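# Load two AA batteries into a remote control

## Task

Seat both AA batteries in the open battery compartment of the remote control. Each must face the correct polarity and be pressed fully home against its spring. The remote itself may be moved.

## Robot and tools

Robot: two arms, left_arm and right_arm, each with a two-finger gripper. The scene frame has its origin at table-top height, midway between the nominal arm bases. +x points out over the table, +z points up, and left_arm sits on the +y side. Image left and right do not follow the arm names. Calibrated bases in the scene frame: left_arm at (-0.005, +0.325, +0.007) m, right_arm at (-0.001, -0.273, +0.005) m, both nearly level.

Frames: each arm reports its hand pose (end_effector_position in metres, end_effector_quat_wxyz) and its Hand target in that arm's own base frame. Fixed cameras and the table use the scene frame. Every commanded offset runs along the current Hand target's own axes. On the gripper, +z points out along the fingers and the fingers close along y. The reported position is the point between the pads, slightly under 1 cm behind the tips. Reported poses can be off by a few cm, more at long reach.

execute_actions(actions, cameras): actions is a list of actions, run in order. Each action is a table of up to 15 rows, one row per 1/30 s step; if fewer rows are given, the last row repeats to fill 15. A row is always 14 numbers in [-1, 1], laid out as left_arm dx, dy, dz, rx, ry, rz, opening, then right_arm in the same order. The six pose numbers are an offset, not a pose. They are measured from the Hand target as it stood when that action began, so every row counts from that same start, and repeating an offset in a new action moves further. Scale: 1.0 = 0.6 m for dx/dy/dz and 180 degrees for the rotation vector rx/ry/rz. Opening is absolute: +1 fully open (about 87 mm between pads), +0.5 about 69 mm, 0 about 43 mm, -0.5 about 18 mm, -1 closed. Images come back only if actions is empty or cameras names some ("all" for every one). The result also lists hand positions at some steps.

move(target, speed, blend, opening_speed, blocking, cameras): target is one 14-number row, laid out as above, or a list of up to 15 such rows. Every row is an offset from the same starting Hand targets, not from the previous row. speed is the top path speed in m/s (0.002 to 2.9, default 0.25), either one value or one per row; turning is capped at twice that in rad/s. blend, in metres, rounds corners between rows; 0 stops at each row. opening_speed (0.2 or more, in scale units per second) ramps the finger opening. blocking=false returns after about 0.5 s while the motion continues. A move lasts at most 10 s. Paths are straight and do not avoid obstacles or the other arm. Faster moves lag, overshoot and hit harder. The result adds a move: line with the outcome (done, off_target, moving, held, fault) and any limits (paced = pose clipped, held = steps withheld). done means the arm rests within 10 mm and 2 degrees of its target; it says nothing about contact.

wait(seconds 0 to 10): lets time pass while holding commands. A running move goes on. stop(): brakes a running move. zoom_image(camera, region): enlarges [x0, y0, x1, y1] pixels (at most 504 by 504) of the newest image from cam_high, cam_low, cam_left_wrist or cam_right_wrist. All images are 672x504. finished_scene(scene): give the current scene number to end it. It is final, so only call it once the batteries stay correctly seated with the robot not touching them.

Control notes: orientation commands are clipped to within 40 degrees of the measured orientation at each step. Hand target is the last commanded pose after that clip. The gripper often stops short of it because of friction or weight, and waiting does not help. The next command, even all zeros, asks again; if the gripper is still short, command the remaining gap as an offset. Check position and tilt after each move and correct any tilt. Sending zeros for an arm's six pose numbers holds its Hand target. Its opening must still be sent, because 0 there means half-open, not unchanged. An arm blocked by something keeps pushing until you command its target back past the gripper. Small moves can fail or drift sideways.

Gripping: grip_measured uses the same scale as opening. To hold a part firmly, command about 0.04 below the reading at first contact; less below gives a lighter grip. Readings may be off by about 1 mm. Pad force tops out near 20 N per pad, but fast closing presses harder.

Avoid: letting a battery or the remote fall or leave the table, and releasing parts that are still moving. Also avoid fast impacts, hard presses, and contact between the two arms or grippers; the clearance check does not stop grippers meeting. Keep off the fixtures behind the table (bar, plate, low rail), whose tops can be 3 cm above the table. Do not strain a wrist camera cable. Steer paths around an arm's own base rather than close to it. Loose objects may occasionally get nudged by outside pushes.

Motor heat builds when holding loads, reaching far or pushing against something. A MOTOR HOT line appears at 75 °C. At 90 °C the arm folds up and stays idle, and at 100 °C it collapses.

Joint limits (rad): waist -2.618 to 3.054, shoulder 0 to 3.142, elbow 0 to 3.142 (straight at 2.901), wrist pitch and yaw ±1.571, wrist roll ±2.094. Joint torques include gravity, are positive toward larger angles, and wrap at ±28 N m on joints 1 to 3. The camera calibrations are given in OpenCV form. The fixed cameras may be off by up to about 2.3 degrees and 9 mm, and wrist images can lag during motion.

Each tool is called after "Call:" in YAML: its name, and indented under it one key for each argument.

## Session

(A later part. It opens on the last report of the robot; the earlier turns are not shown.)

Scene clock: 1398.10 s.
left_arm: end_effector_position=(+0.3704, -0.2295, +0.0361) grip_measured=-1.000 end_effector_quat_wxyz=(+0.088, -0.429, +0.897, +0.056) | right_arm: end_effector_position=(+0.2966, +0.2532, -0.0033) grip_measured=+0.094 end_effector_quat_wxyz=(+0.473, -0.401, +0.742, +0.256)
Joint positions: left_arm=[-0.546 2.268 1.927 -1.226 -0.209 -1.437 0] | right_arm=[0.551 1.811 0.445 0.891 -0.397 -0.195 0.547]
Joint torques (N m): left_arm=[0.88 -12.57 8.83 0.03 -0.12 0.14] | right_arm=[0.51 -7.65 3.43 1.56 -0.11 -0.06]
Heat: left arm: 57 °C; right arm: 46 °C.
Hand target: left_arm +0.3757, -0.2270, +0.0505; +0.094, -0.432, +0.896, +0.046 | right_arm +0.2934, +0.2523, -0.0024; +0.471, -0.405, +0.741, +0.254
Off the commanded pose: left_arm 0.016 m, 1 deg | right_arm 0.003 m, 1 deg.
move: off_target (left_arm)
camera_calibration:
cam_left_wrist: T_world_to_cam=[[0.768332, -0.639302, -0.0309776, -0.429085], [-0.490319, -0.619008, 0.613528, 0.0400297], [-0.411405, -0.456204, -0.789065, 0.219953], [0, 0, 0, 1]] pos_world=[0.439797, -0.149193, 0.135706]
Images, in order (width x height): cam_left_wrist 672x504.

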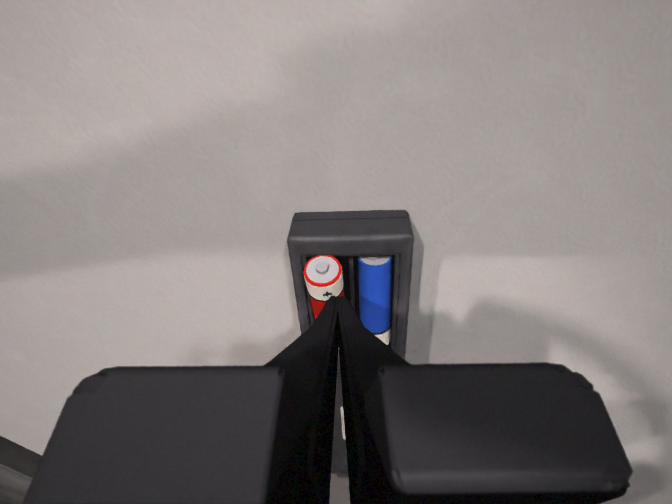

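Call:
move:
  target: [-0.0033, 0.015, 0.0092, 0, 0, 0, -1, 0, 0, 0, 0, 0, 0, -0.04]
  speed: 0.08
  cameras: ["cam_left_wrist"]

Call:
zoom_image:
  camera: "cam_left_wrist"
  region: [240, 160, 440, 360]

Scene clock: 1422.97 s.
left_arm: end_effector_position=(+0.3674, -0.2262, +0.0351) grip_measured=-1.000 end_effector_quat_wxyz=(+0.086, -0.429, +0.898, +0.053) | right_arm: end_effector_position=(+0.2966, +0.2532, -0.0033) grip_measured=+0.094 end_effector_quat_wxyz=(+0.473, -0.401, +0.742, +0.256)
Joint positions: left_arm=[-0.54 2.247 1.887 -1.205 -0.202 -1.43 0] | right_arm=[0.551 1.811 0.445 0.891 -0.397 -0.195 0.547]
Joint torques (N m): left_arm=[1.28 -13.57 5.03 0.3 -0.2 0.17] | right_arm=[0.49 -7.69 3.38 1.57 -0.11 -0.07]
Heat: left arm: 57 °C; right arm: 46 °C.
Hand target: left_arm +0.3705, -0.2191, +0.0456; +0.094, -0.432, +0.896, +0.046 | right_arm +0.2934, +0.2523, -0.0024; +0.471, -0.405, +0.741, +0.254
Off the commanded pose: left_arm 0.013 m, 1 deg | right_arm 0.003 m, 1 deg.
move: off_target (left_arm)
camera_calibration:
cam_left_wrist: T_world_to_cam=[[0.767848, -0.640009, -0.0282642, -0.424684], [-0.489453, -0.614542, 0.618687, 0.0416809], [-0.413335, -0.461223, -0.785129, 0.21895], [0, 0, 0, 1]] pos_world=[0.436993, -0.145202, 0.134113]
Images, in order (width x height): cam_left_wrist 672x504.

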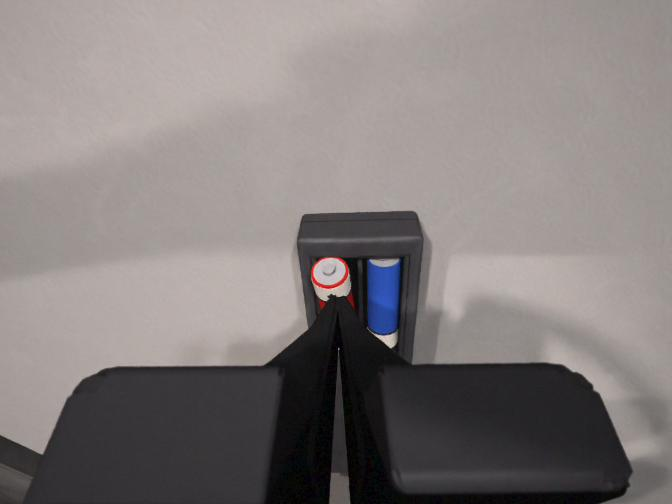

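Scaled by 2.520 from the camera's 672x504 image, which has a finer 960x720 frame.

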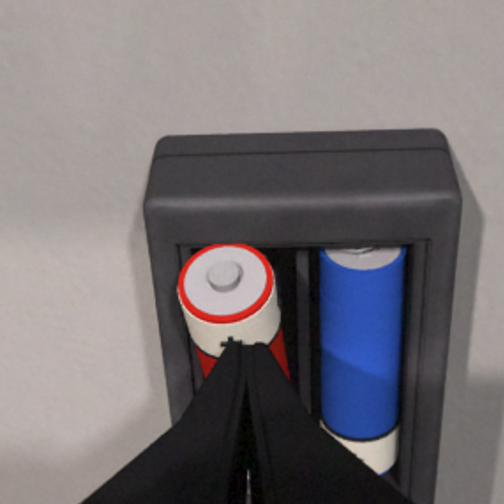

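Call:
move:
  target: [0.0082, 0.0017, 0.0385, 0, 0, 0, -1, 0, 0, 0, 0, 0, 0, -0.04]
  speed: 0.06
  cameras: ["cam_left_wrist"]

Call:
zoom_image:
  camera: "cam_left_wrist"
  region: [240, 160, 440, 360]

Scene clock: 1433.87 s.
left_arm: end_effector_position=(+0.3718, -0.2282, +0.0287) grip_measured=-1.000 end_effector_quat_wxyz=(+0.099, -0.431, +0.896, +0.030) | right_arm: end_effector_position=(+0.2950, +0.2544, -0.0033) grip_measured=+0.093 end_effector_quat_wxyz=(+0.471, -0.403, +0.740, +0.260)
Joint positions: left_arm=[-0.537 2.213 1.805 -1.102 -0.198 -1.427 0] | right_arm=[0.552 1.811 0.445 0.89 -0.406 -0.196 0.547]
Joint torques (N m): left_arm=[1.03 -10 5.63 0.24 -0.21 0.16] | right_arm=[0.36 -7.72 3.37 1.57 -0.02 -0.07]
Heat: left arm: 60 °C; right arm: 46 °C.
Hand target: left_arm +0.3697, -0.2184, +0.0220; +0.094, -0.432, +0.896, +0.046 | right_arm +0.2935, +0.2521, -0.0024; +0.471, -0.405, +0.742, +0.254
Off the commanded pose: left_arm 0.012 m, 2 deg | right_arm 0.003 m, 1 deg.
move: off_target (left_arm)
camera_calibration:
cam_left_wrist: T_world_to_cam=[[0.768124, -0.639783, 0.0257558, -0.43117], [-0.516589, -0.595448, 0.615287, 0.0611705], [-0.378314, -0.485922, -0.787883, 0.196299], [0, 0, 0, 1]] pos_world=[0.437054, -0.144045, 0.128129]
Images, in order (width x height): cam_left_wrist 672x504.

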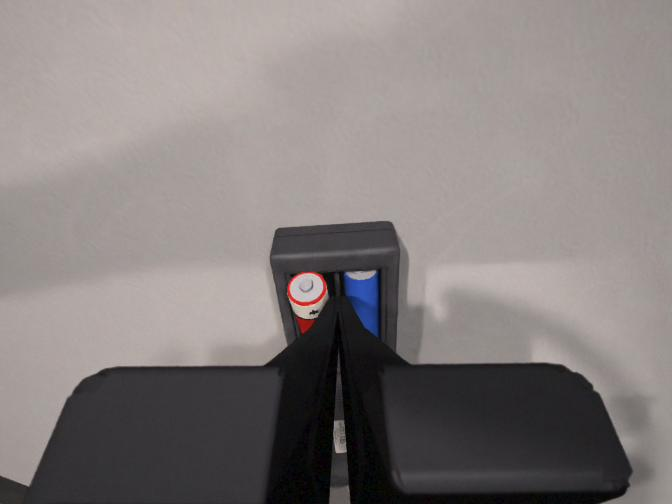

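Scaled by 2.520 from the camera's 672x504 image, which has a finer 960x720 frame.

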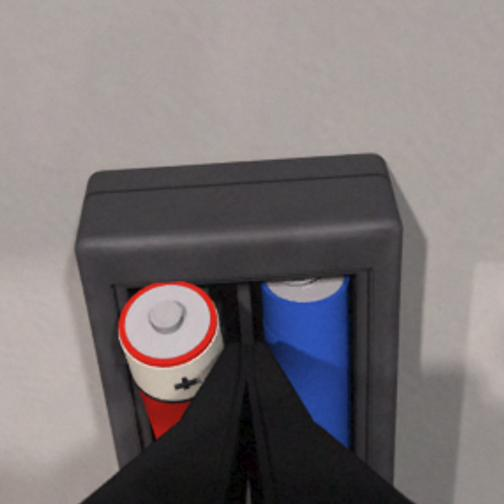

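Call:
move:
  target:
    - [-0.0166, 0, -0.0782, 0, 0, 0, -1, 0, 0, 0, 0, 0, 0, -0.04]
    - [-0.0166, 0, -0.0782, 0, 0, 0, -0.74, 0, 0, 0, 0, 0, 0, -0.04]
  speed: 0.1
  cameras: ["cam_left_wrist", "cam_right_wrist"]

Call:
zoom_image:
  camera: "cam_left_wrist"
  region: [240, 120, 440, 320]

Call:
zoom_image:
  camera: "cam_right_wrist"
  region: [230, 0, 430, 150]

Scene clock: 1448.97 s.
left_arm: end_effector_position=(+0.3643, -0.2237, +0.0591) grip_measured=-0.740 end_effector_quat_wxyz=(+0.086, -0.429, +0.898, +0.049) | right_arm: end_effector_position=(+0.2950, +0.2544, -0.0033) grip_measured=+0.093 end_effector_quat_wxyz=(+0.471, -0.403, +0.740, +0.260)
Joint positions: left_arm=[-0.537 2.213 1.927 -1.271 -0.198 -1.426 0.13] | right_arm=[0.552 1.811 0.445 0.89 -0.406 -0.196 0.547]
Joint torques (N m): left_arm=[1.03 -11.67 8.83 0.07 -0.22 0.14] | right_arm=[0.36 -7.66 3.43 1.57 -0.01 -0.06]
Heat: left arm: 58 °C; right arm: 46 °C.
Hand target: left_arm +0.3697, -0.2184, +0.0699; +0.094, -0.432, +0.896, +0.046 | right_arm +0.2935, +0.2521, -0.0024; +0.471, -0.405, +0.742, +0.254
Off the commanded pose: left_arm 0.013 m, 1 deg | right_arm 0.003 m, 1 deg.
move: off_target (left_arm); target 2's new opening was sent with left_arm's hand 0.013 m and 1 deg from that target
camera_calibration:
cam_left_wrist: T_world_to_cam=[[0.767201, -0.641054, -0.0212497, -0.420403], [-0.492241, -0.609698, 0.621263, 0.0287421], [-0.411219, -0.466174, -0.783314, 0.235677], [0, 0, 0, 1]] pos_world=[0.433597, -0.142111, 0.157819]
cam_right_wrist: T_world_to_cam=[[0.840354, -0.541777, -0.0168554, -0.108964], [-0.526213, -0.807965, -0.265127, 0.381837], [0.130021, 0.23167, -0.964066, 0.0451687], [0, 0, 0, 1]] pos_world=[0.286623, 0.239013, 0.142944]
Images, in order (width x height): cam_left_wrist 672x504, cam_right_wrist 672x504.

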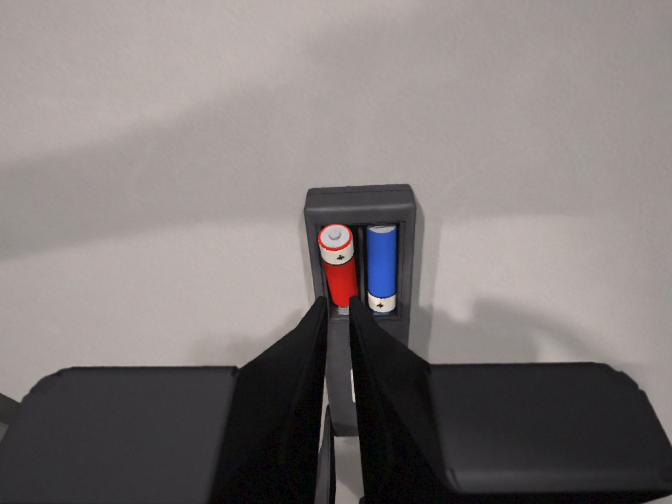

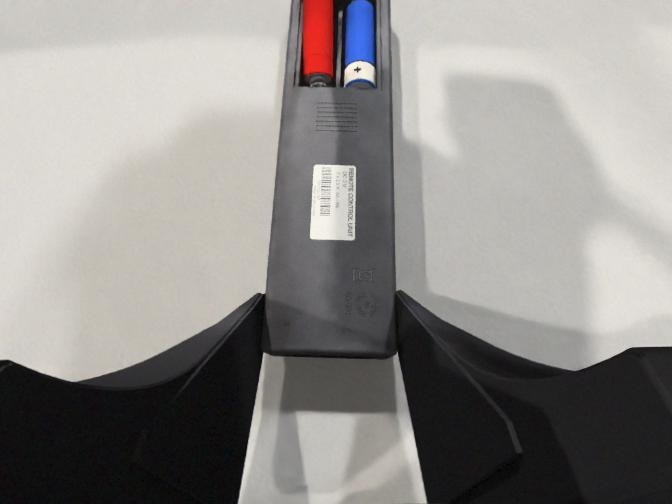

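Scaled by 2.520 from the camera's 672x504 image, which has a finer 960x720 frame.

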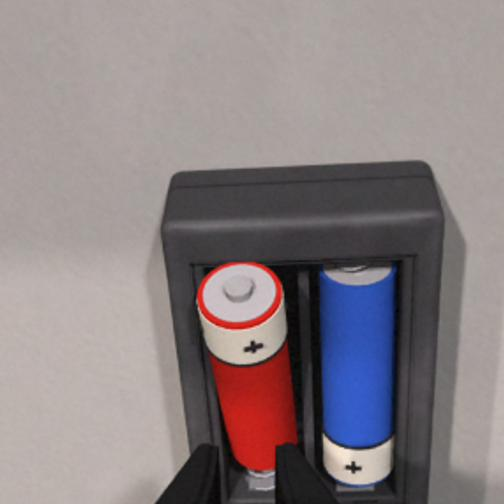

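Scaled by 2.520 from the camera's 672x504 image, which has a finer 960x720 frame.

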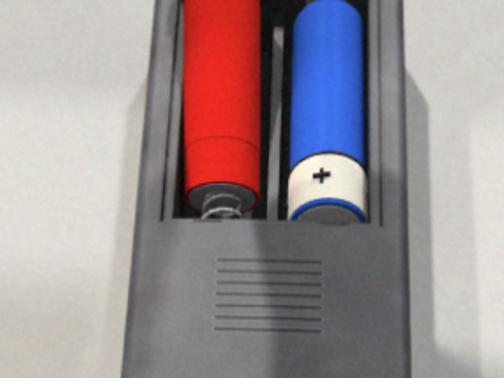

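Call:
move:
  target: [0.0118, -0.0033, 0.04, 0, 0, 0, -0.74, 0, 0, 0, 0, 0, 0, -0.04]
  speed: 0.08
  cameras: ["cam_left_wrist"]

Call:
zoom_image:
  camera: "cam_left_wrist"
  region: [240, 160, 440, 360]

Scene clock: 1467.83 s.
left_arm: end_effector_position=(+0.3643, -0.2237, +0.0474) grip_measured=-0.740 end_effector_quat_wxyz=(+0.087, -0.429, +0.898, +0.048) | right_arm: end_effector_position=(+0.2950, +0.2544, -0.0033) grip_measured=+0.093 end_effector_quat_wxyz=(+0.471, -0.403, +0.740, +0.260)
Joint positions: left_arm=[-0.537 2.213 1.88 -1.221 -0.198 -1.426 0.13] | right_arm=[0.552 1.811 0.445 0.89 -0.406 -0.196 0.547]
Joint torques (N m): left_arm=[0.61 -10.41 6.15 0.48 -0.24 0.1] | right_arm=[0.31 -7.72 3.47 1.56 -0.01 -0.05]
Heat: left arm: 58 °C; right arm: 46 °C.
Hand target: left_arm +0.3701, -0.2212, +0.0450; +0.094, -0.432, +0.896, +0.046 | right_arm +0.2935, +0.2521, -0.0024; +0.471, -0.405, +0.742, +0.254
Off the commanded pose: left_arm 0.007 m, 1 deg | right_arm 0.003 m, 1 deg.
move: done
camera_calibration:
cam_left_wrist: T_world_to_cam=[[0.7673, -0.641039, -0.0178967, -0.420905], [-0.494061, -0.608704, 0.620793, 0.0370332], [-0.408846, -0.467492, -0.783771, 0.225375], [0, 0, 0, 1]] pos_world=[0.433401, -0.141913, 0.146119]
Images, in order (width x height): cam_left_wrist 672x504.

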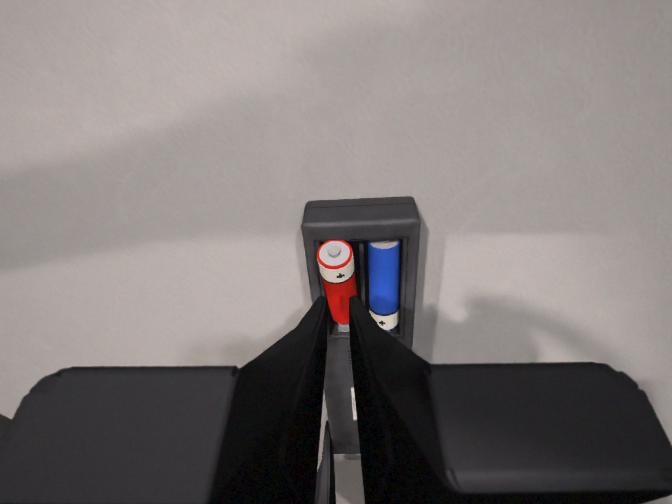

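Scaled by 2.520 from the camera's 672x504 image, which has a finer 960x720 frame.

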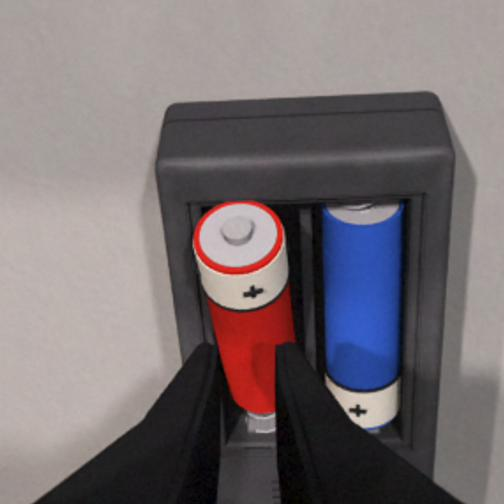

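Call:
move:
  target: [0.0057, 0.005, 0.0277, 0, 0, 0, -0.74, 0, 0, 0, 0, 0, 0, -0.04]
  speed: 0.06
  cameras: ["cam_left_wrist"]

Call:
zoom_image:
  camera: "cam_left_wrist"
  region: [240, 160, 440, 360]

Scene clock: 1475.97 s.
left_arm: end_effector_position=(+0.3650, -0.2242, +0.0324) grip_measured=-0.740 end_effector_quat_wxyz=(+0.089, -0.429, +0.898, +0.043) | right_arm: end_effector_position=(+0.2950, +0.2544, -0.0033) grip_measured=+0.093 end_effector_quat_wxyz=(+0.471, -0.403, +0.740, +0.260)
Joint positions: left_arm=[-0.537 2.213 1.82 -1.151 -0.197 -1.426 0.13] | right_arm=[0.552 1.811 0.445 0.89 -0.406 -0.196 0.547]
Joint torques (N m): left_arm=[0.73 -10.65 4.86 0.49 -0.24 0.11] | right_arm=[0.35 -7.69 3.43 1.57 -0.01 -0.07]
Heat: left arm: 57 °C; right arm: 46 °C.
Hand target: left_arm +0.3677, -0.2191, +0.0280; +0.094, -0.432, +0.896, +0.046 | right_arm +0.2935, +0.2521, -0.0024; +0.471, -0.405, +0.742, +0.254
Off the commanded pose: left_arm 0.007 m, 1 deg | right_arm 0.003 m, 1 deg.
move: done
camera_calibration:
cam_left_wrist: T_world_to_cam=[[0.76741, -0.64111, -0.00767683, -0.422367], [-0.499419, -0.605228, 0.619903, 0.0491139], [-0.402072, -0.471886, -0.784641, 0.2103], [0, 0, 0, 1]] pos_world=[0.433213, -0.141821, 0.131322]
Images, in order (width x height): cam_left_wrist 672x504.

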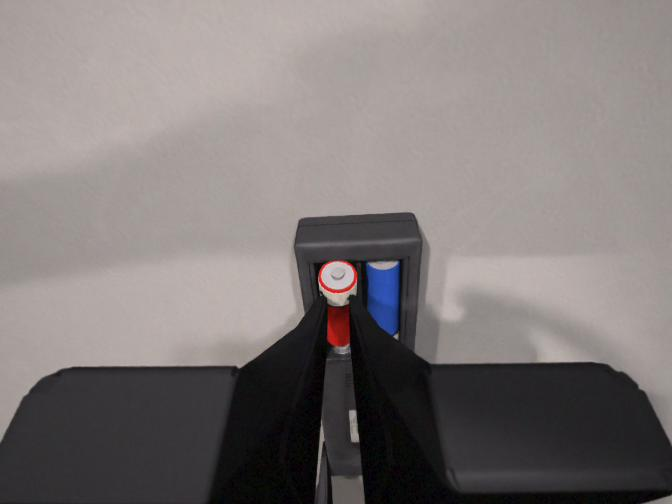

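Scaled by 2.520 from the camera's 672x504 image, which has a finer 960x720 frame.

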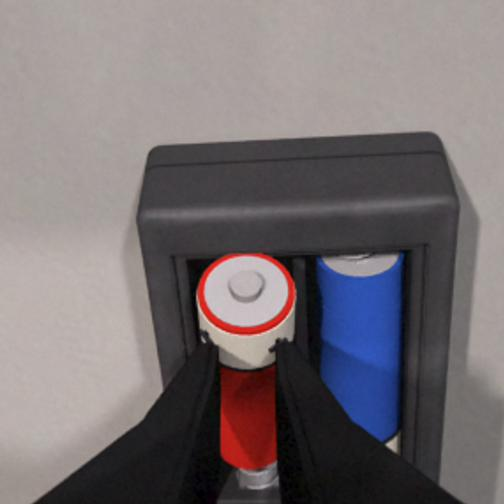

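Call:
move:
  target: [0.0097, 0, 0.0456, 0, 0, 0, -0.74, 0, 0, 0, 0, 0, 0, -0.04]
  speed: 0.06
  cameras: ["cam_left_wrist"]

Call:
zoom_image:
  camera: "cam_left_wrist"
  region: [240, 160, 440, 360]

Scene clock: 1485.10 s.
left_arm: end_effector_position=(+0.3646, -0.2240, +0.0301) grip_measured=-0.739 end_effector_quat_wxyz=(+0.097, -0.429, +0.897, +0.032) | right_arm: end_effector_position=(+0.2950, +0.2544, -0.0033) grip_measured=+0.093 end_effector_quat_wxyz=(+0.471, -0.403, +0.740, +0.260)
Joint positions: left_arm=[-0.537 2.184 1.764 -1.096 -0.197 -1.424 0.13] | right_arm=[0.552 1.811 0.445 0.89 -0.406 -0.196 0.547]
Joint torques (N m): left_arm=[0.7 -6.8 2.59 0.96 -0.25 0.09] | right_arm=[0.34 -7.68 3.45 1.58 0 -0.06]
Heat: left arm: 57 °C; right arm: 46 °C.
Hand target: left_arm +0.3677, -0.2191, +0.0000; +0.094, -0.432, +0.896, +0.046 | right_arm +0.2935, +0.2521, -0.0024; +0.471, -0.405, +0.742, +0.254
Off the commanded pose: left_arm 0.031 m, 2 deg | right_arm 0.003 m, 1 deg.
move: off_target (left_arm)
camera_calibration:
cam_left_wrist: T_world_to_cam=[[0.766062, -0.642482, 0.0191024, -0.422676], [-0.514841, -0.595535, 0.616666, 0.0583753], [-0.384821, -0.482239, -0.786993, 0.199813], [0, 0, 0, 1]] pos_world=[0.430742, -0.14044, 0.129328]
Images, in order (width x height): cam_left_wrist 672x504.

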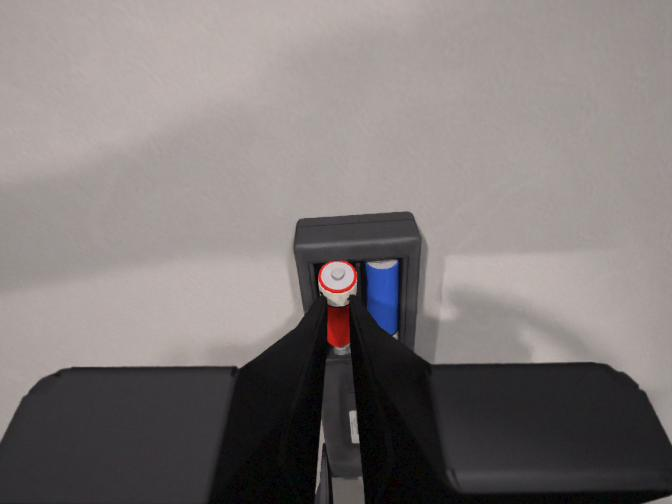

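Scaled by 2.520 from the camera's 672x504 image, which has a finer 960x720 frame.

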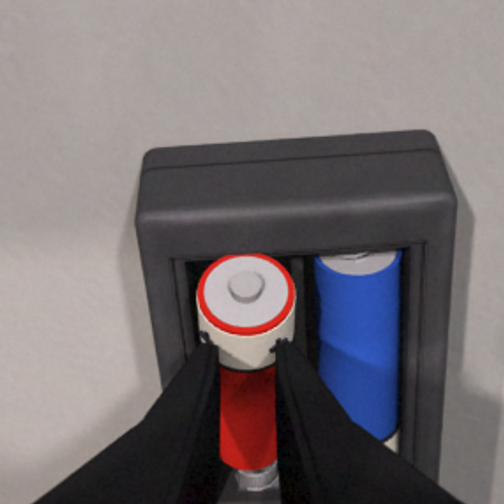

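Call:
move:
  target: [0.0524, -0.0015, 0.006, 0, 0, 0, -0.74, 0, 0, 0, 0, 0, 0, -0.04]
  speed: 0.08
  cameras: ["cam_left_wrist", "cam_right_wrist"]

Call:
zoom_image:
  camera: "cam_left_wrist"
  region: [240, 160, 440, 360]

Call:
zoom_image:
  camera: "cam_right_wrist"
  region: [230, 0, 430, 150]

Scene clock: 1491.33 s.
left_arm: end_effector_position=(+0.3619, -0.2283, +0.0290) grip_measured=-0.738 end_effector_quat_wxyz=(+0.131, -0.430, +0.892, +0.044) | right_arm: end_effector_position=(+0.2950, +0.2544, -0.0033) grip_measured=+0.093 end_effector_quat_wxyz=(+0.471, -0.403, +0.740, +0.260)
Joint positions: left_arm=[-0.579 2.17 1.736 -1.076 -0.27 -1.469 0.131] | right_arm=[0.552 1.811 0.445 0.89 -0.406 -0.196 0.547]
Joint torques (N m): left_arm=[-1.78 -5.42 2.19 0.94 0.41 -0.18] | right_arm=[0.36 -7.66 3.37 1.57 0 -0.06]
Heat: left arm: 56 °C; right arm: 46 °C.
Hand target: left_arm +0.3498, -0.2431, -0.0101; +0.094, -0.432, +0.896, +0.046 | right_arm +0.2935, +0.2521, -0.0024; +0.471, -0.405, +0.742, +0.254
Off the commanded pose: left_arm 0.044 m, 4 deg | right_arm 0.003 m, 1 deg.
move: off_target (left_arm)
camera_calibration:
cam_left_wrist: T_world_to_cam=[[0.768968, -0.63873, 0.02668, -0.423689], [-0.541427, -0.628498, 0.558433, 0.0588485], [-0.33992, -0.443862, -0.82912, 0.189622], [0, 0, 0, 1]] pos_world=[0.422122, -0.149471, 0.135661]
cam_right_wrist: T_world_to_cam=[[0.840354, -0.541777, -0.0168554, -0.108964], [-0.526213, -0.807965, -0.265127, 0.381837], [0.130021, 0.23167, -0.964066, 0.0451687], [0, 0, 0, 1]] pos_world=[0.286623, 0.239013, 0.142944]
Images, in order (width x height): cam_left_wrist 672x504, cam_right_wrist 672x504.

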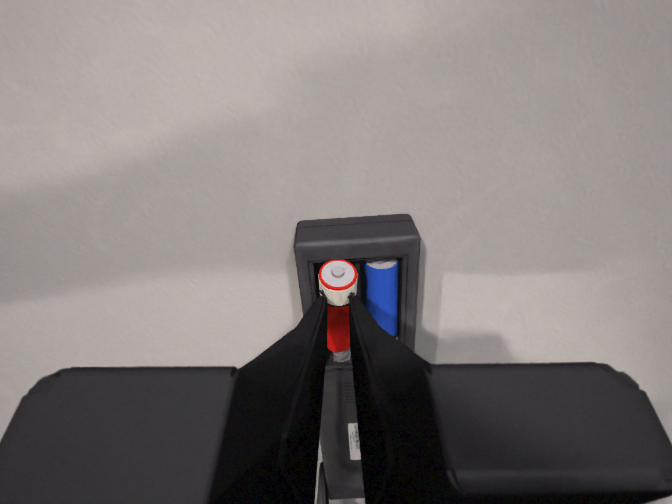

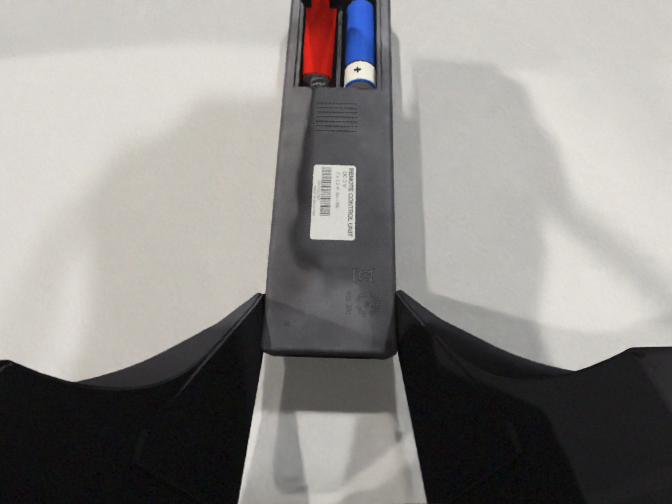

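Scaled by 2.520 from the camera's 672x504 image, which has a finer 960x720 frame.

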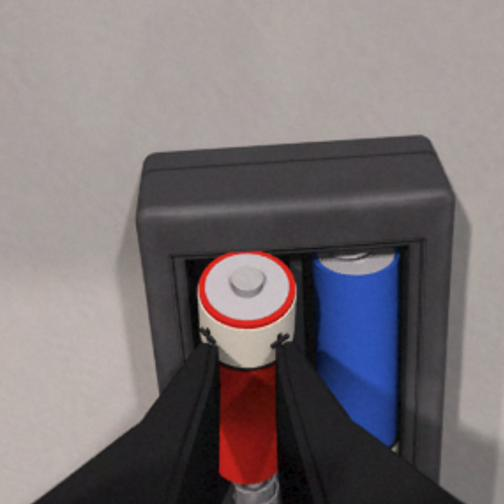

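Scaled by 2.520 from the camera's 672x504 image, which has a finer 960x720 frame.

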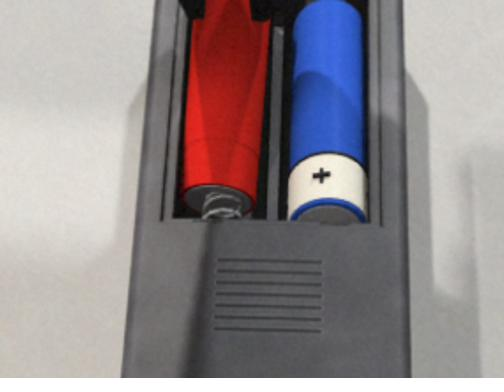

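Call:
move:
  target: [0.0524, -0.0015, 0.012, 0, 0, 0, -0.74, 0, 0, 0, 0, 0, 0, -0.04]
  speed: 0.08
  cameras: ["cam_left_wrist", "cam_right_wrist"]

Call:
zoom_image:
  camera: "cam_left_wrist"
  region: [240, 160, 440, 360]

Call:
zoom_image:
  camera: "cam_right_wrist"
  region: [230, 0, 430, 150]

Scene clock: 1500.90 s.
left_arm: end_effector_position=(+0.3475, -0.2479, +0.0230) grip_measured=-0.738 end_effector_quat_wxyz=(+0.147, -0.432, +0.889, +0.045) | right_arm: end_effector_position=(+0.2949, +0.2544, -0.0033) grip_measured=+0.093 end_effector_quat_wxyz=(+0.471, -0.403, +0.740, +0.260)
Joint positions: left_arm=[-0.649 2.166 1.703 -1.054 -0.303 -1.545 0.131] | right_arm=[0.552 1.811 0.445 0.89 -0.406 -0.196 0.547]
Joint torques (N m): left_arm=[-1.65 -3.93 2.74 0.95 0.71 -0.16] | right_arm=[0.36 -7.64 3.45 1.58 -0.02 -0.05]
Heat: left arm: 55 °C; right arm: 46 °C.
Hand target: left_arm +0.3322, -0.2666, -0.0236; +0.094, -0.432, +0.896, +0.046 | right_arm +0.2935, +0.2522, -0.0024; +0.471, -0.405, +0.741, +0.254
Off the commanded pose: left_arm 0.053 m, 6 deg | right_arm 0.003 m, 1 deg.
move: off_target (left_arm)
camera_calibration:
cam_left_wrist: T_world_to_cam=[[0.770386, -0.636415, 0.0385019, -0.425157], [-0.554614, -0.639129, 0.532839, 0.0446964], [-0.314499, -0.431845, -0.84534, 0.165477], [0, 0, 0, 1]] pos_world=[0.404367, -0.170549, 0.132438]
cam_right_wrist: T_world_to_cam=[[0.840507, -0.541532, -0.0170628, -0.109037], [-0.526019, -0.808074, -0.265181, 0.381815], [0.129816, 0.231862, -0.964048, 0.0451793], [0, 0, 0, 1]] pos_world=[0.286623, 0.239012, 0.142944]
Images, in order (width x height): cam_left_wrist 672x504, cam_right_wrist 672x504.

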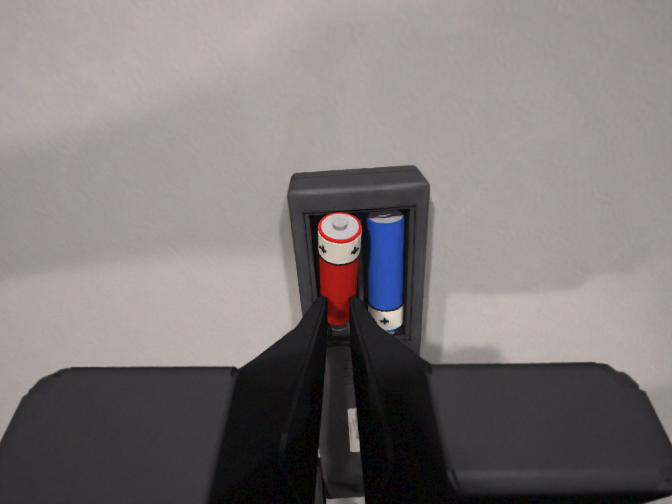

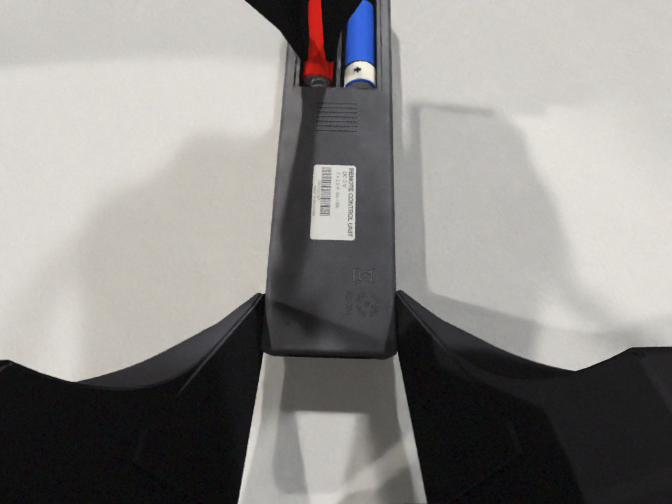

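Scaled by 2.520 from the camera's 672x504 image, which has a finer 960x720 frame.

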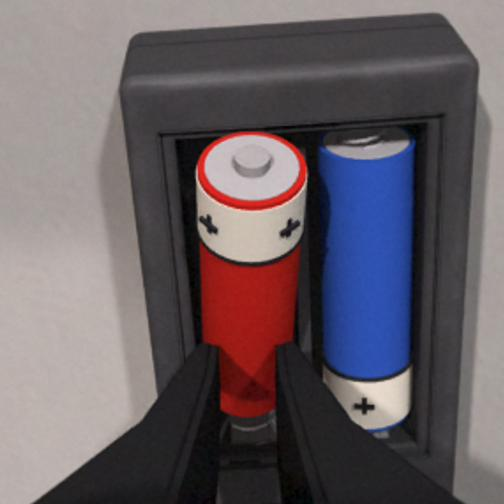

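Scaled by 2.520 from the camera's 672x504 image, which has a finer 960x720 frame.

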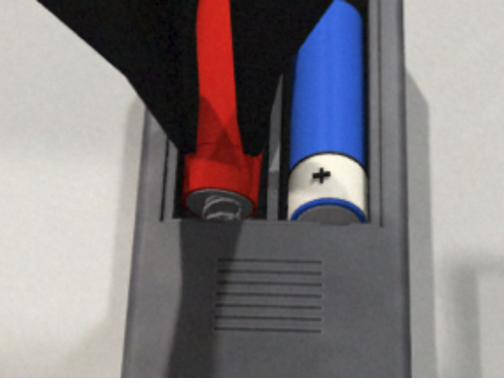

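Call:
move:
  target:
    - [-0.0533, -0.0005, -0.0568, 0, 0, 0, -0.74, 0, 0, 0, 0, 0, 0, -0.04]
    - [-0.1062, 0.0005, -0.1455, 0, 0, 0, -1, 0, 0, 0, 0, 0, 0, -0.04]
  speed: 0.1
  blend: [0.01, 0]
  cameras: ["cam_left_wrist", "cam_right_wrist"]

Call:
zoom_image:
  camera: "cam_left_wrist"
  region: [240, 160, 440, 360]

Call:
zoom_image:
  camera: "cam_right_wrist"
  region: [230, 0, 430, 150]

Scene clock: 1567.80 s.
left_arm: end_effector_position=(+0.3574, -0.2338, +0.0719) grip_measured=-1.000 end_effector_quat_wxyz=(+0.098, -0.431, +0.896, +0.046) | right_arm: end_effector_position=(+0.2949, +0.2544, -0.0033) grip_measured=+0.093 end_effector_quat_wxyz=(+0.471, -0.403, +0.740, +0.260)
Joint positions: left_arm=[-0.572 2.189 1.939 -1.297 -0.215 -1.466 0] | right_arm=[0.552 1.811 0.445 0.89 -0.406 -0.196 0.547]
Joint torques (N m): left_arm=[0.7 -10.02 8.87 0.09 -0.08 0.15] | right_arm=[0.35 -7.68 3.44 1.57 -0.02 -0.07]
Heat: left arm: 49 °C; right arm: 46 °C.
Hand target: left_arm +0.3595, -0.2320, +0.0750; +0.094, -0.432, +0.896, +0.046 | right_arm +0.2935, +0.2522, -0.0024; +0.471, -0.405, +0.741, +0.254
Off the commanded pose: left_arm 0.004 m, 0 deg | right_arm 0.003 m, 1 deg.
move: done
camera_calibration:
cam_left_wrist: T_world_to_cam=[[0.770145, -0.637852, -0.00451977, -0.422861], [-0.505227, -0.614307, 0.606112, 0.0160025], [-0.389387, -0.464511, -0.795366, 0.231611], [0, 0, 0, 1]] pos_world=[0.423936, -0.152307, 0.172605]
cam_right_wrist: T_world_to_cam=[[0.840507, -0.541532, -0.0170628, -0.109037], [-0.526019, -0.808074, -0.265181, 0.381815], [0.129816, 0.231862, -0.964048, 0.0451793], [0, 0, 0, 1]] pos_world=[0.286623, 0.239012, 0.142944]
Images, in order (width x height): cam_left_wrist 672x504, cam_right_wrist 672x504.

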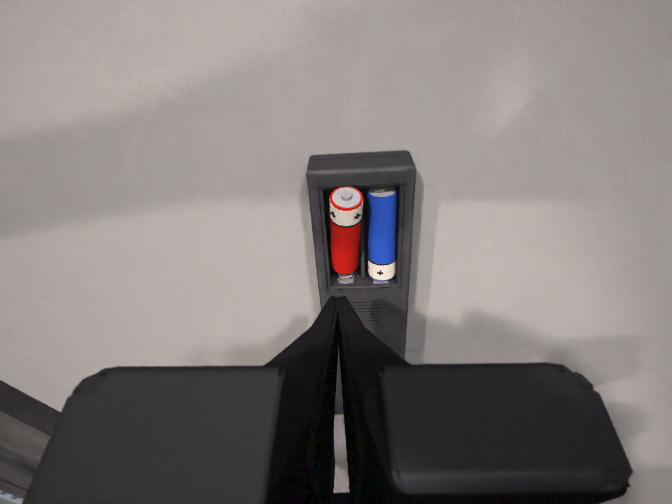

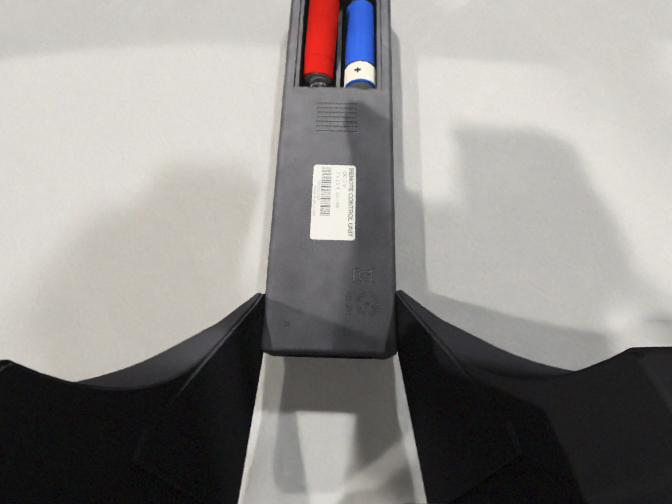

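Scaled by 2.520 from the camera's 672x504 image, which has a finer 960x720 frame.

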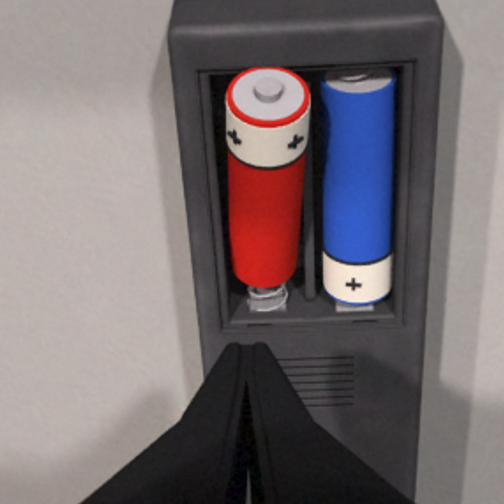

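Scaled by 2.520 from the camera's 672x504 image, which has a finer 960x720 frame.

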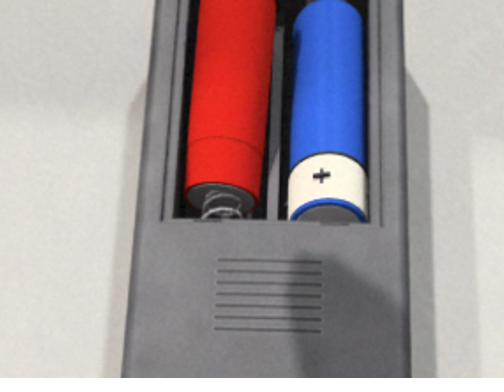

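Call:
move:
  target: [-0.0197, -0.0048, 0.0331, -0.0018, -0.0722, -0.0087, -0.84, 0, 0, 0, 0, 0, 0, -0.04]
  speed: 0.1
  cameras: ["cam_left_wrist", "cam_right_wrist"]

Call:
zoom_image:
  camera: "cam_left_wrist"
  region: [240, 180, 440, 380]

Scene clock: 1611.50 s.
left_arm: end_effector_position=(+0.3672, -0.2223, +0.0665) grip_measured=-0.840 end_effector_quat_wxyz=(+0.187, -0.433, +0.877, +0.090) | right_arm: end_effector_position=(+0.2949, +0.2544, -0.0033) grip_measured=+0.093 end_effector_quat_wxyz=(+0.471, -0.403, +0.740, +0.260)
Joint positions: left_arm=[-0.622 2.189 1.905 -1.269 -0.418 -1.535 0.08] | right_arm=[0.552 1.811 0.445 0.89 -0.406 -0.196 0.547]
Joint torques (N m): left_arm=[-0.12 -9.09 6.11 0.46 -0.43 -0.02] | right_arm=[0.35 -7.72 3.37 1.58 -0.01 -0.07]
Heat: left arm: 52 °C; right arm: 46 °C.
Hand target: left_arm +0.3716, -0.2215, +0.0581; +0.194, -0.436, +0.873, +0.096 | right_arm +0.2935, +0.2522, -0.0024; +0.471, -0.405, +0.741, +0.254
Off the commanded pose: left_arm 0.010 m, 1 deg | right_arm 0.003 m, 1 deg.
move: done
camera_calibration:
cam_left_wrist: T_world_to_cam=[[0.784073, -0.620638, -0.00622912, -0.424338], [-0.556932, -0.70795, 0.43432, 0.0409011], [-0.273965, -0.337069, -0.900737, 0.22941], [0, 0, 0, 1]] pos_world=[0.418341, -0.157077, 0.186231]
cam_right_wrist: T_world_to_cam=[[0.840507, -0.541532, -0.0170628, -0.109037], [-0.526019, -0.808074, -0.265181, 0.381815], [0.129816, 0.231862, -0.964048, 0.0451793], [0, 0, 0, 1]] pos_world=[0.286623, 0.239012, 0.142944]
Images, in order (width x height): cam_left_wrist 672x504, cam_right_wrist 672x504.

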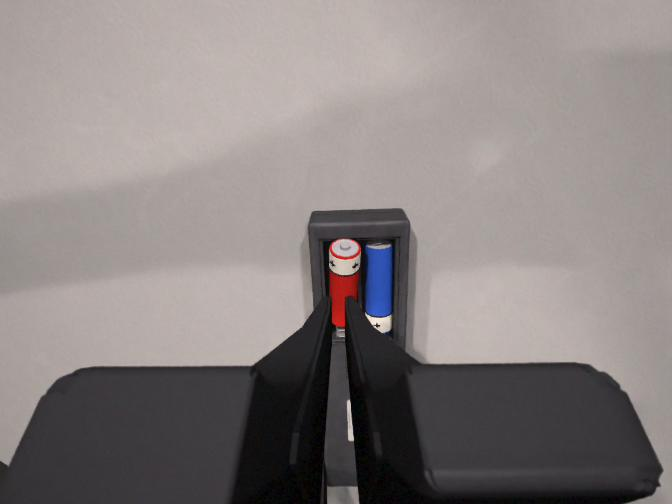

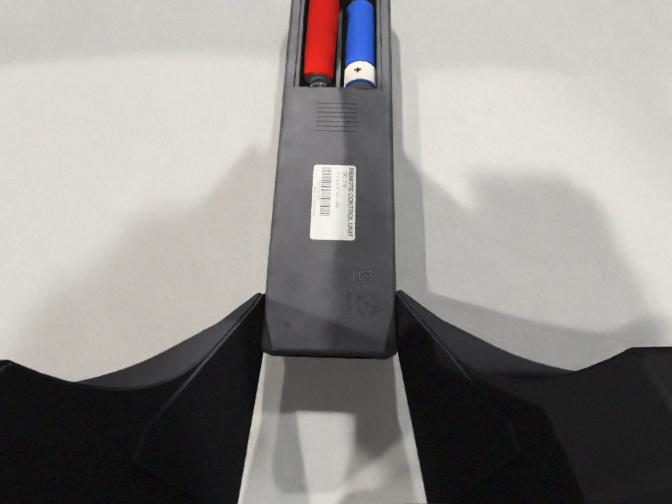

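Scaled by 2.520 from the camera's 672x504 image, which has a finer 960x720 frame.

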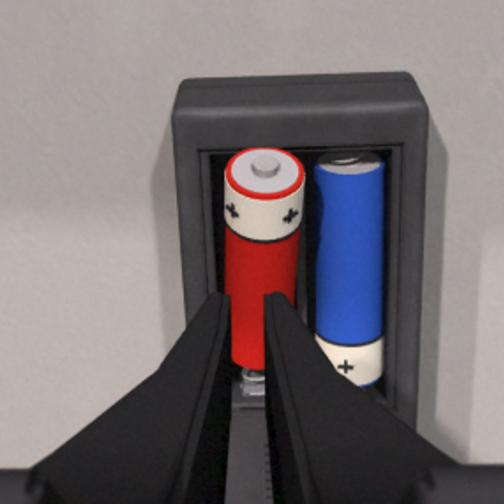

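Call:
move:
  target: [0.0168, -0.0032, 0.0383, 0, 0, 0, -0.84, 0, 0, 0, 0, 0, 0, -0.04]
  speed: 0.08
  cameras: ["cam_left_wrist"]

Call:
zoom_image:
  camera: "cam_left_wrist"
  region: [240, 180, 440, 380]

Scene clock: 1622.60 s.
left_arm: end_effector_position=(+0.3688, -0.2231, +0.0404) grip_measured=-0.840 end_effector_quat_wxyz=(+0.187, -0.433, +0.877, +0.092) | right_arm: end_effector_position=(+0.2949, +0.2544, -0.0033) grip_measured=+0.093 end_effector_quat_wxyz=(+0.471, -0.403, +0.740, +0.260)
Joint positions: left_arm=[-0.622 2.211 1.837 -1.183 -0.42 -1.536 0.08] | right_arm=[0.552 1.811 0.445 0.89 -0.406 -0.196 0.547]
Joint torques (N m): left_arm=[0.02 -9.31 6.3 0.45 -0.41 0] | right_arm=[0.34 -7.68 3.41 1.57 -0.02 -0.06]
Heat: left arm: 52 °C; right arm: 46 °C.
Hand target: left_arm +0.3735, -0.2221, +0.0329; +0.194, -0.436, +0.873, +0.096 | right_arm +0.2935, +0.2522, -0.0024; +0.471, -0.405, +0.741, +0.254
Off the commanded pose: left_arm 0.009 m, 1 deg | right_arm 0.003 m, 1 deg.
move: done
camera_calibration:
cam_left_wrist: T_world_to_cam=[[0.784278, -0.620331, -0.00993786, -0.426093], [-0.555804, -0.709634, 0.433016, 0.0517748], [-0.275665, -0.334081, -0.901332, 0.207451], [0, 0, 0, 1]] pos_world=[0.420139, -0.158272, 0.160328]
Images, in order (width x height): cam_left_wrist 672x504.

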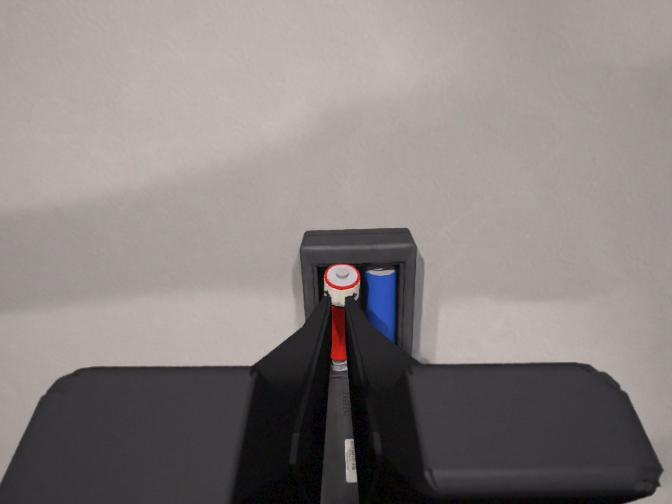

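Scaled by 2.520 from the camera's 672x504 image, which has a finer 960x720 frame.

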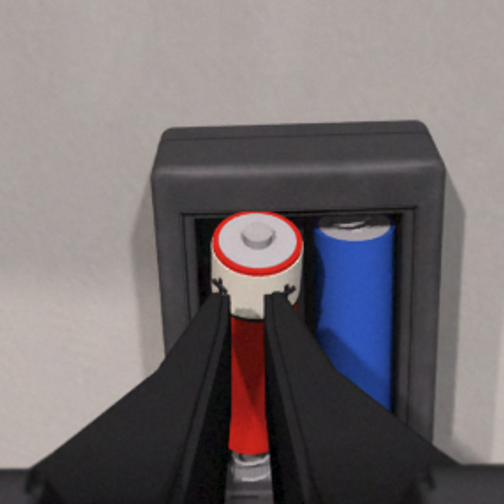

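Call:
move:
  target: [-0.007, -0.0017, 0.0088, 0, 0, 0, -0.84, 0, 0, 0, 0, 0, 0, -0.04]
  speed: 0.08
  cameras: ["cam_left_wrist"]

Call:
zoom_image:
  camera: "cam_left_wrist"
  region: [240, 180, 440, 380]

Scene clock: 1633.80 s.
left_arm: end_effector_position=(+0.3730, -0.2234, +0.0405) grip_measured=-0.840 end_effector_quat_wxyz=(+0.190, -0.436, +0.875, +0.086) | right_arm: end_effector_position=(+0.2949, +0.2544, -0.0033) grip_measured=+0.093 end_effector_quat_wxyz=(+0.471, -0.403, +0.740, +0.260)
Joint positions: left_arm=[-0.617 2.211 1.837 -1.168 -0.42 -1.536 0.08] | right_arm=[0.552 1.811 0.445 0.89 -0.406 -0.196 0.547]
Joint torques (N m): left_arm=[0.83 -8.9 5.87 0.47 -0.42 0.14] | right_arm=[0.38 -7.73 3.43 1.57 -0.02 -0.07]
Heat: left arm: 53 °C; right arm: 46 °C.
Hand target: left_arm +0.3780, -0.2179, +0.0299; +0.194, -0.436, +0.873, +0.096 | right_arm +0.2935, +0.2522, -0.0024; +0.471, -0.405, +0.741, +0.254
Off the commanded pose: left_arm 0.013 m, 1 deg | right_arm 0.003 m, 1 deg.
move: off_target (left_arm)
camera_calibration:
cam_left_wrist: T_world_to_cam=[[0.787339, -0.616501, 0.00492684, -0.430378], [-0.557574, -0.708627, 0.432388, 0.0547269], [-0.263076, -0.343183, -0.901674, 0.20182], [0, 0, 0, 1]] pos_world=[0.422461, -0.157286, 0.160433]
Images, in order (width x height): cam_left_wrist 672x504.

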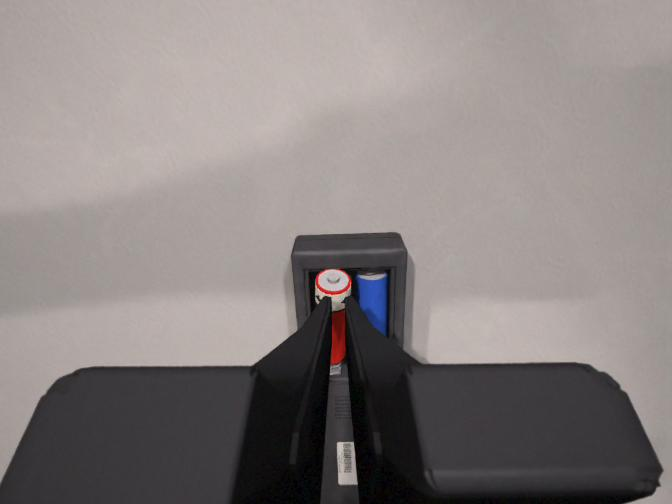

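Scaled by 2.520 from the camera's 672x504 image, which has a finer 960x720 frame.

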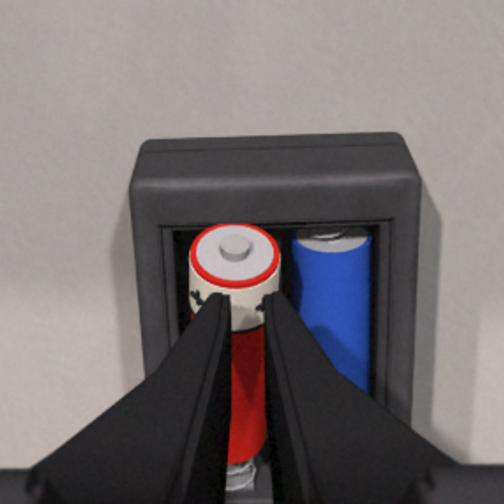

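Call:
move:
  target: [0.004, 0.005, 0.0165, 0, 0, 0, -0.84, 0, 0, 0, 0, 0, 0, -0.04]
  speed: 0.08
  cameras: ["cam_left_wrist"]

Call:
zoom_image:
  camera: "cam_left_wrist"
  region: [240, 180, 440, 380]

Scene clock: 1641.00 s.
left_arm: end_effector_position=(+0.3710, -0.2217, +0.0344) grip_measured=-0.840 end_effector_quat_wxyz=(+0.189, -0.432, +0.877, +0.090) | right_arm: end_effector_position=(+0.2949, +0.2544, -0.0033) grip_measured=+0.093 end_effector_quat_wxyz=(+0.471, -0.403, +0.740, +0.260)
Joint positions: left_arm=[-0.617 2.211 1.813 -1.149 -0.421 -1.526 0.08] | right_arm=[0.552 1.811 0.445 0.89 -0.406 -0.196 0.547]
Joint torques (N m): left_arm=[1.26 -9.29 3.49 0.73 -0.39 0.1] | right_arm=[0.36 -7.72 3.45 1.56 -0.01 -0.07]
Heat: left arm: 53 °C; right arm: 46 °C.
Hand target: left_arm +0.3768, -0.2145, +0.0199; +0.194, -0.436, +0.873, +0.096 | right_arm +0.2935, +0.2522, -0.0024; +0.471, -0.405, +0.741, +0.254
Off the commanded pose: left_arm 0.017 m, 1 deg | right_arm 0.003 m, 1 deg.
move: off_target (left_arm)
camera_calibration:
cam_left_wrist: T_world_to_cam=[[0.782014, -0.623245, -0.00440445, -0.426917], [-0.560842, -0.706762, 0.431212, 0.0591946], [-0.271864, -0.334744, -0.90224, 0.201537], [0, 0, 0, 1]] pos_world=[0.421844, -0.156774, 0.154429]
Images, in order (width x height): cam_left_wrist 672x504.

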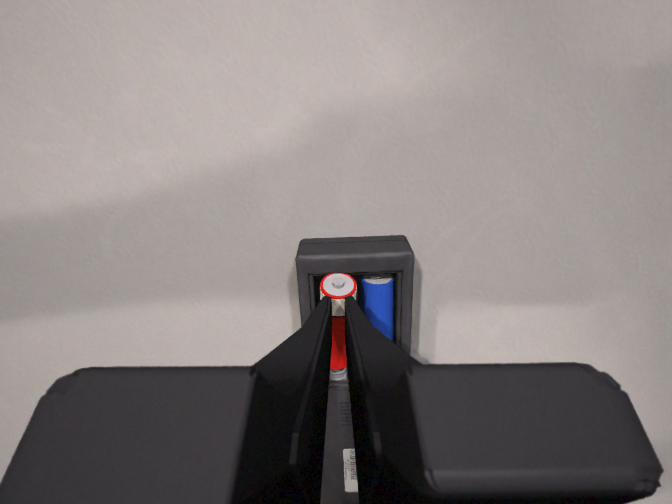

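Scaled by 2.520 from the camera's 672x504 image, which has a finer 960x720 frame.

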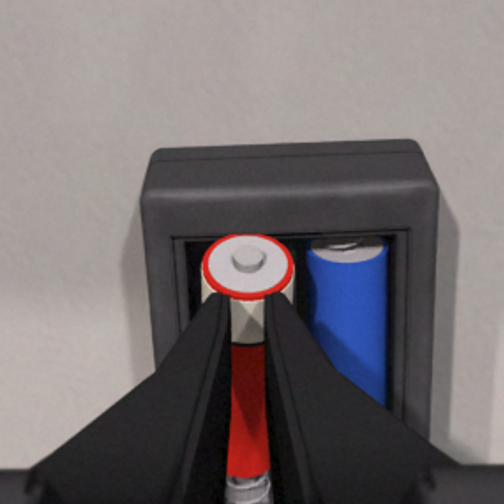

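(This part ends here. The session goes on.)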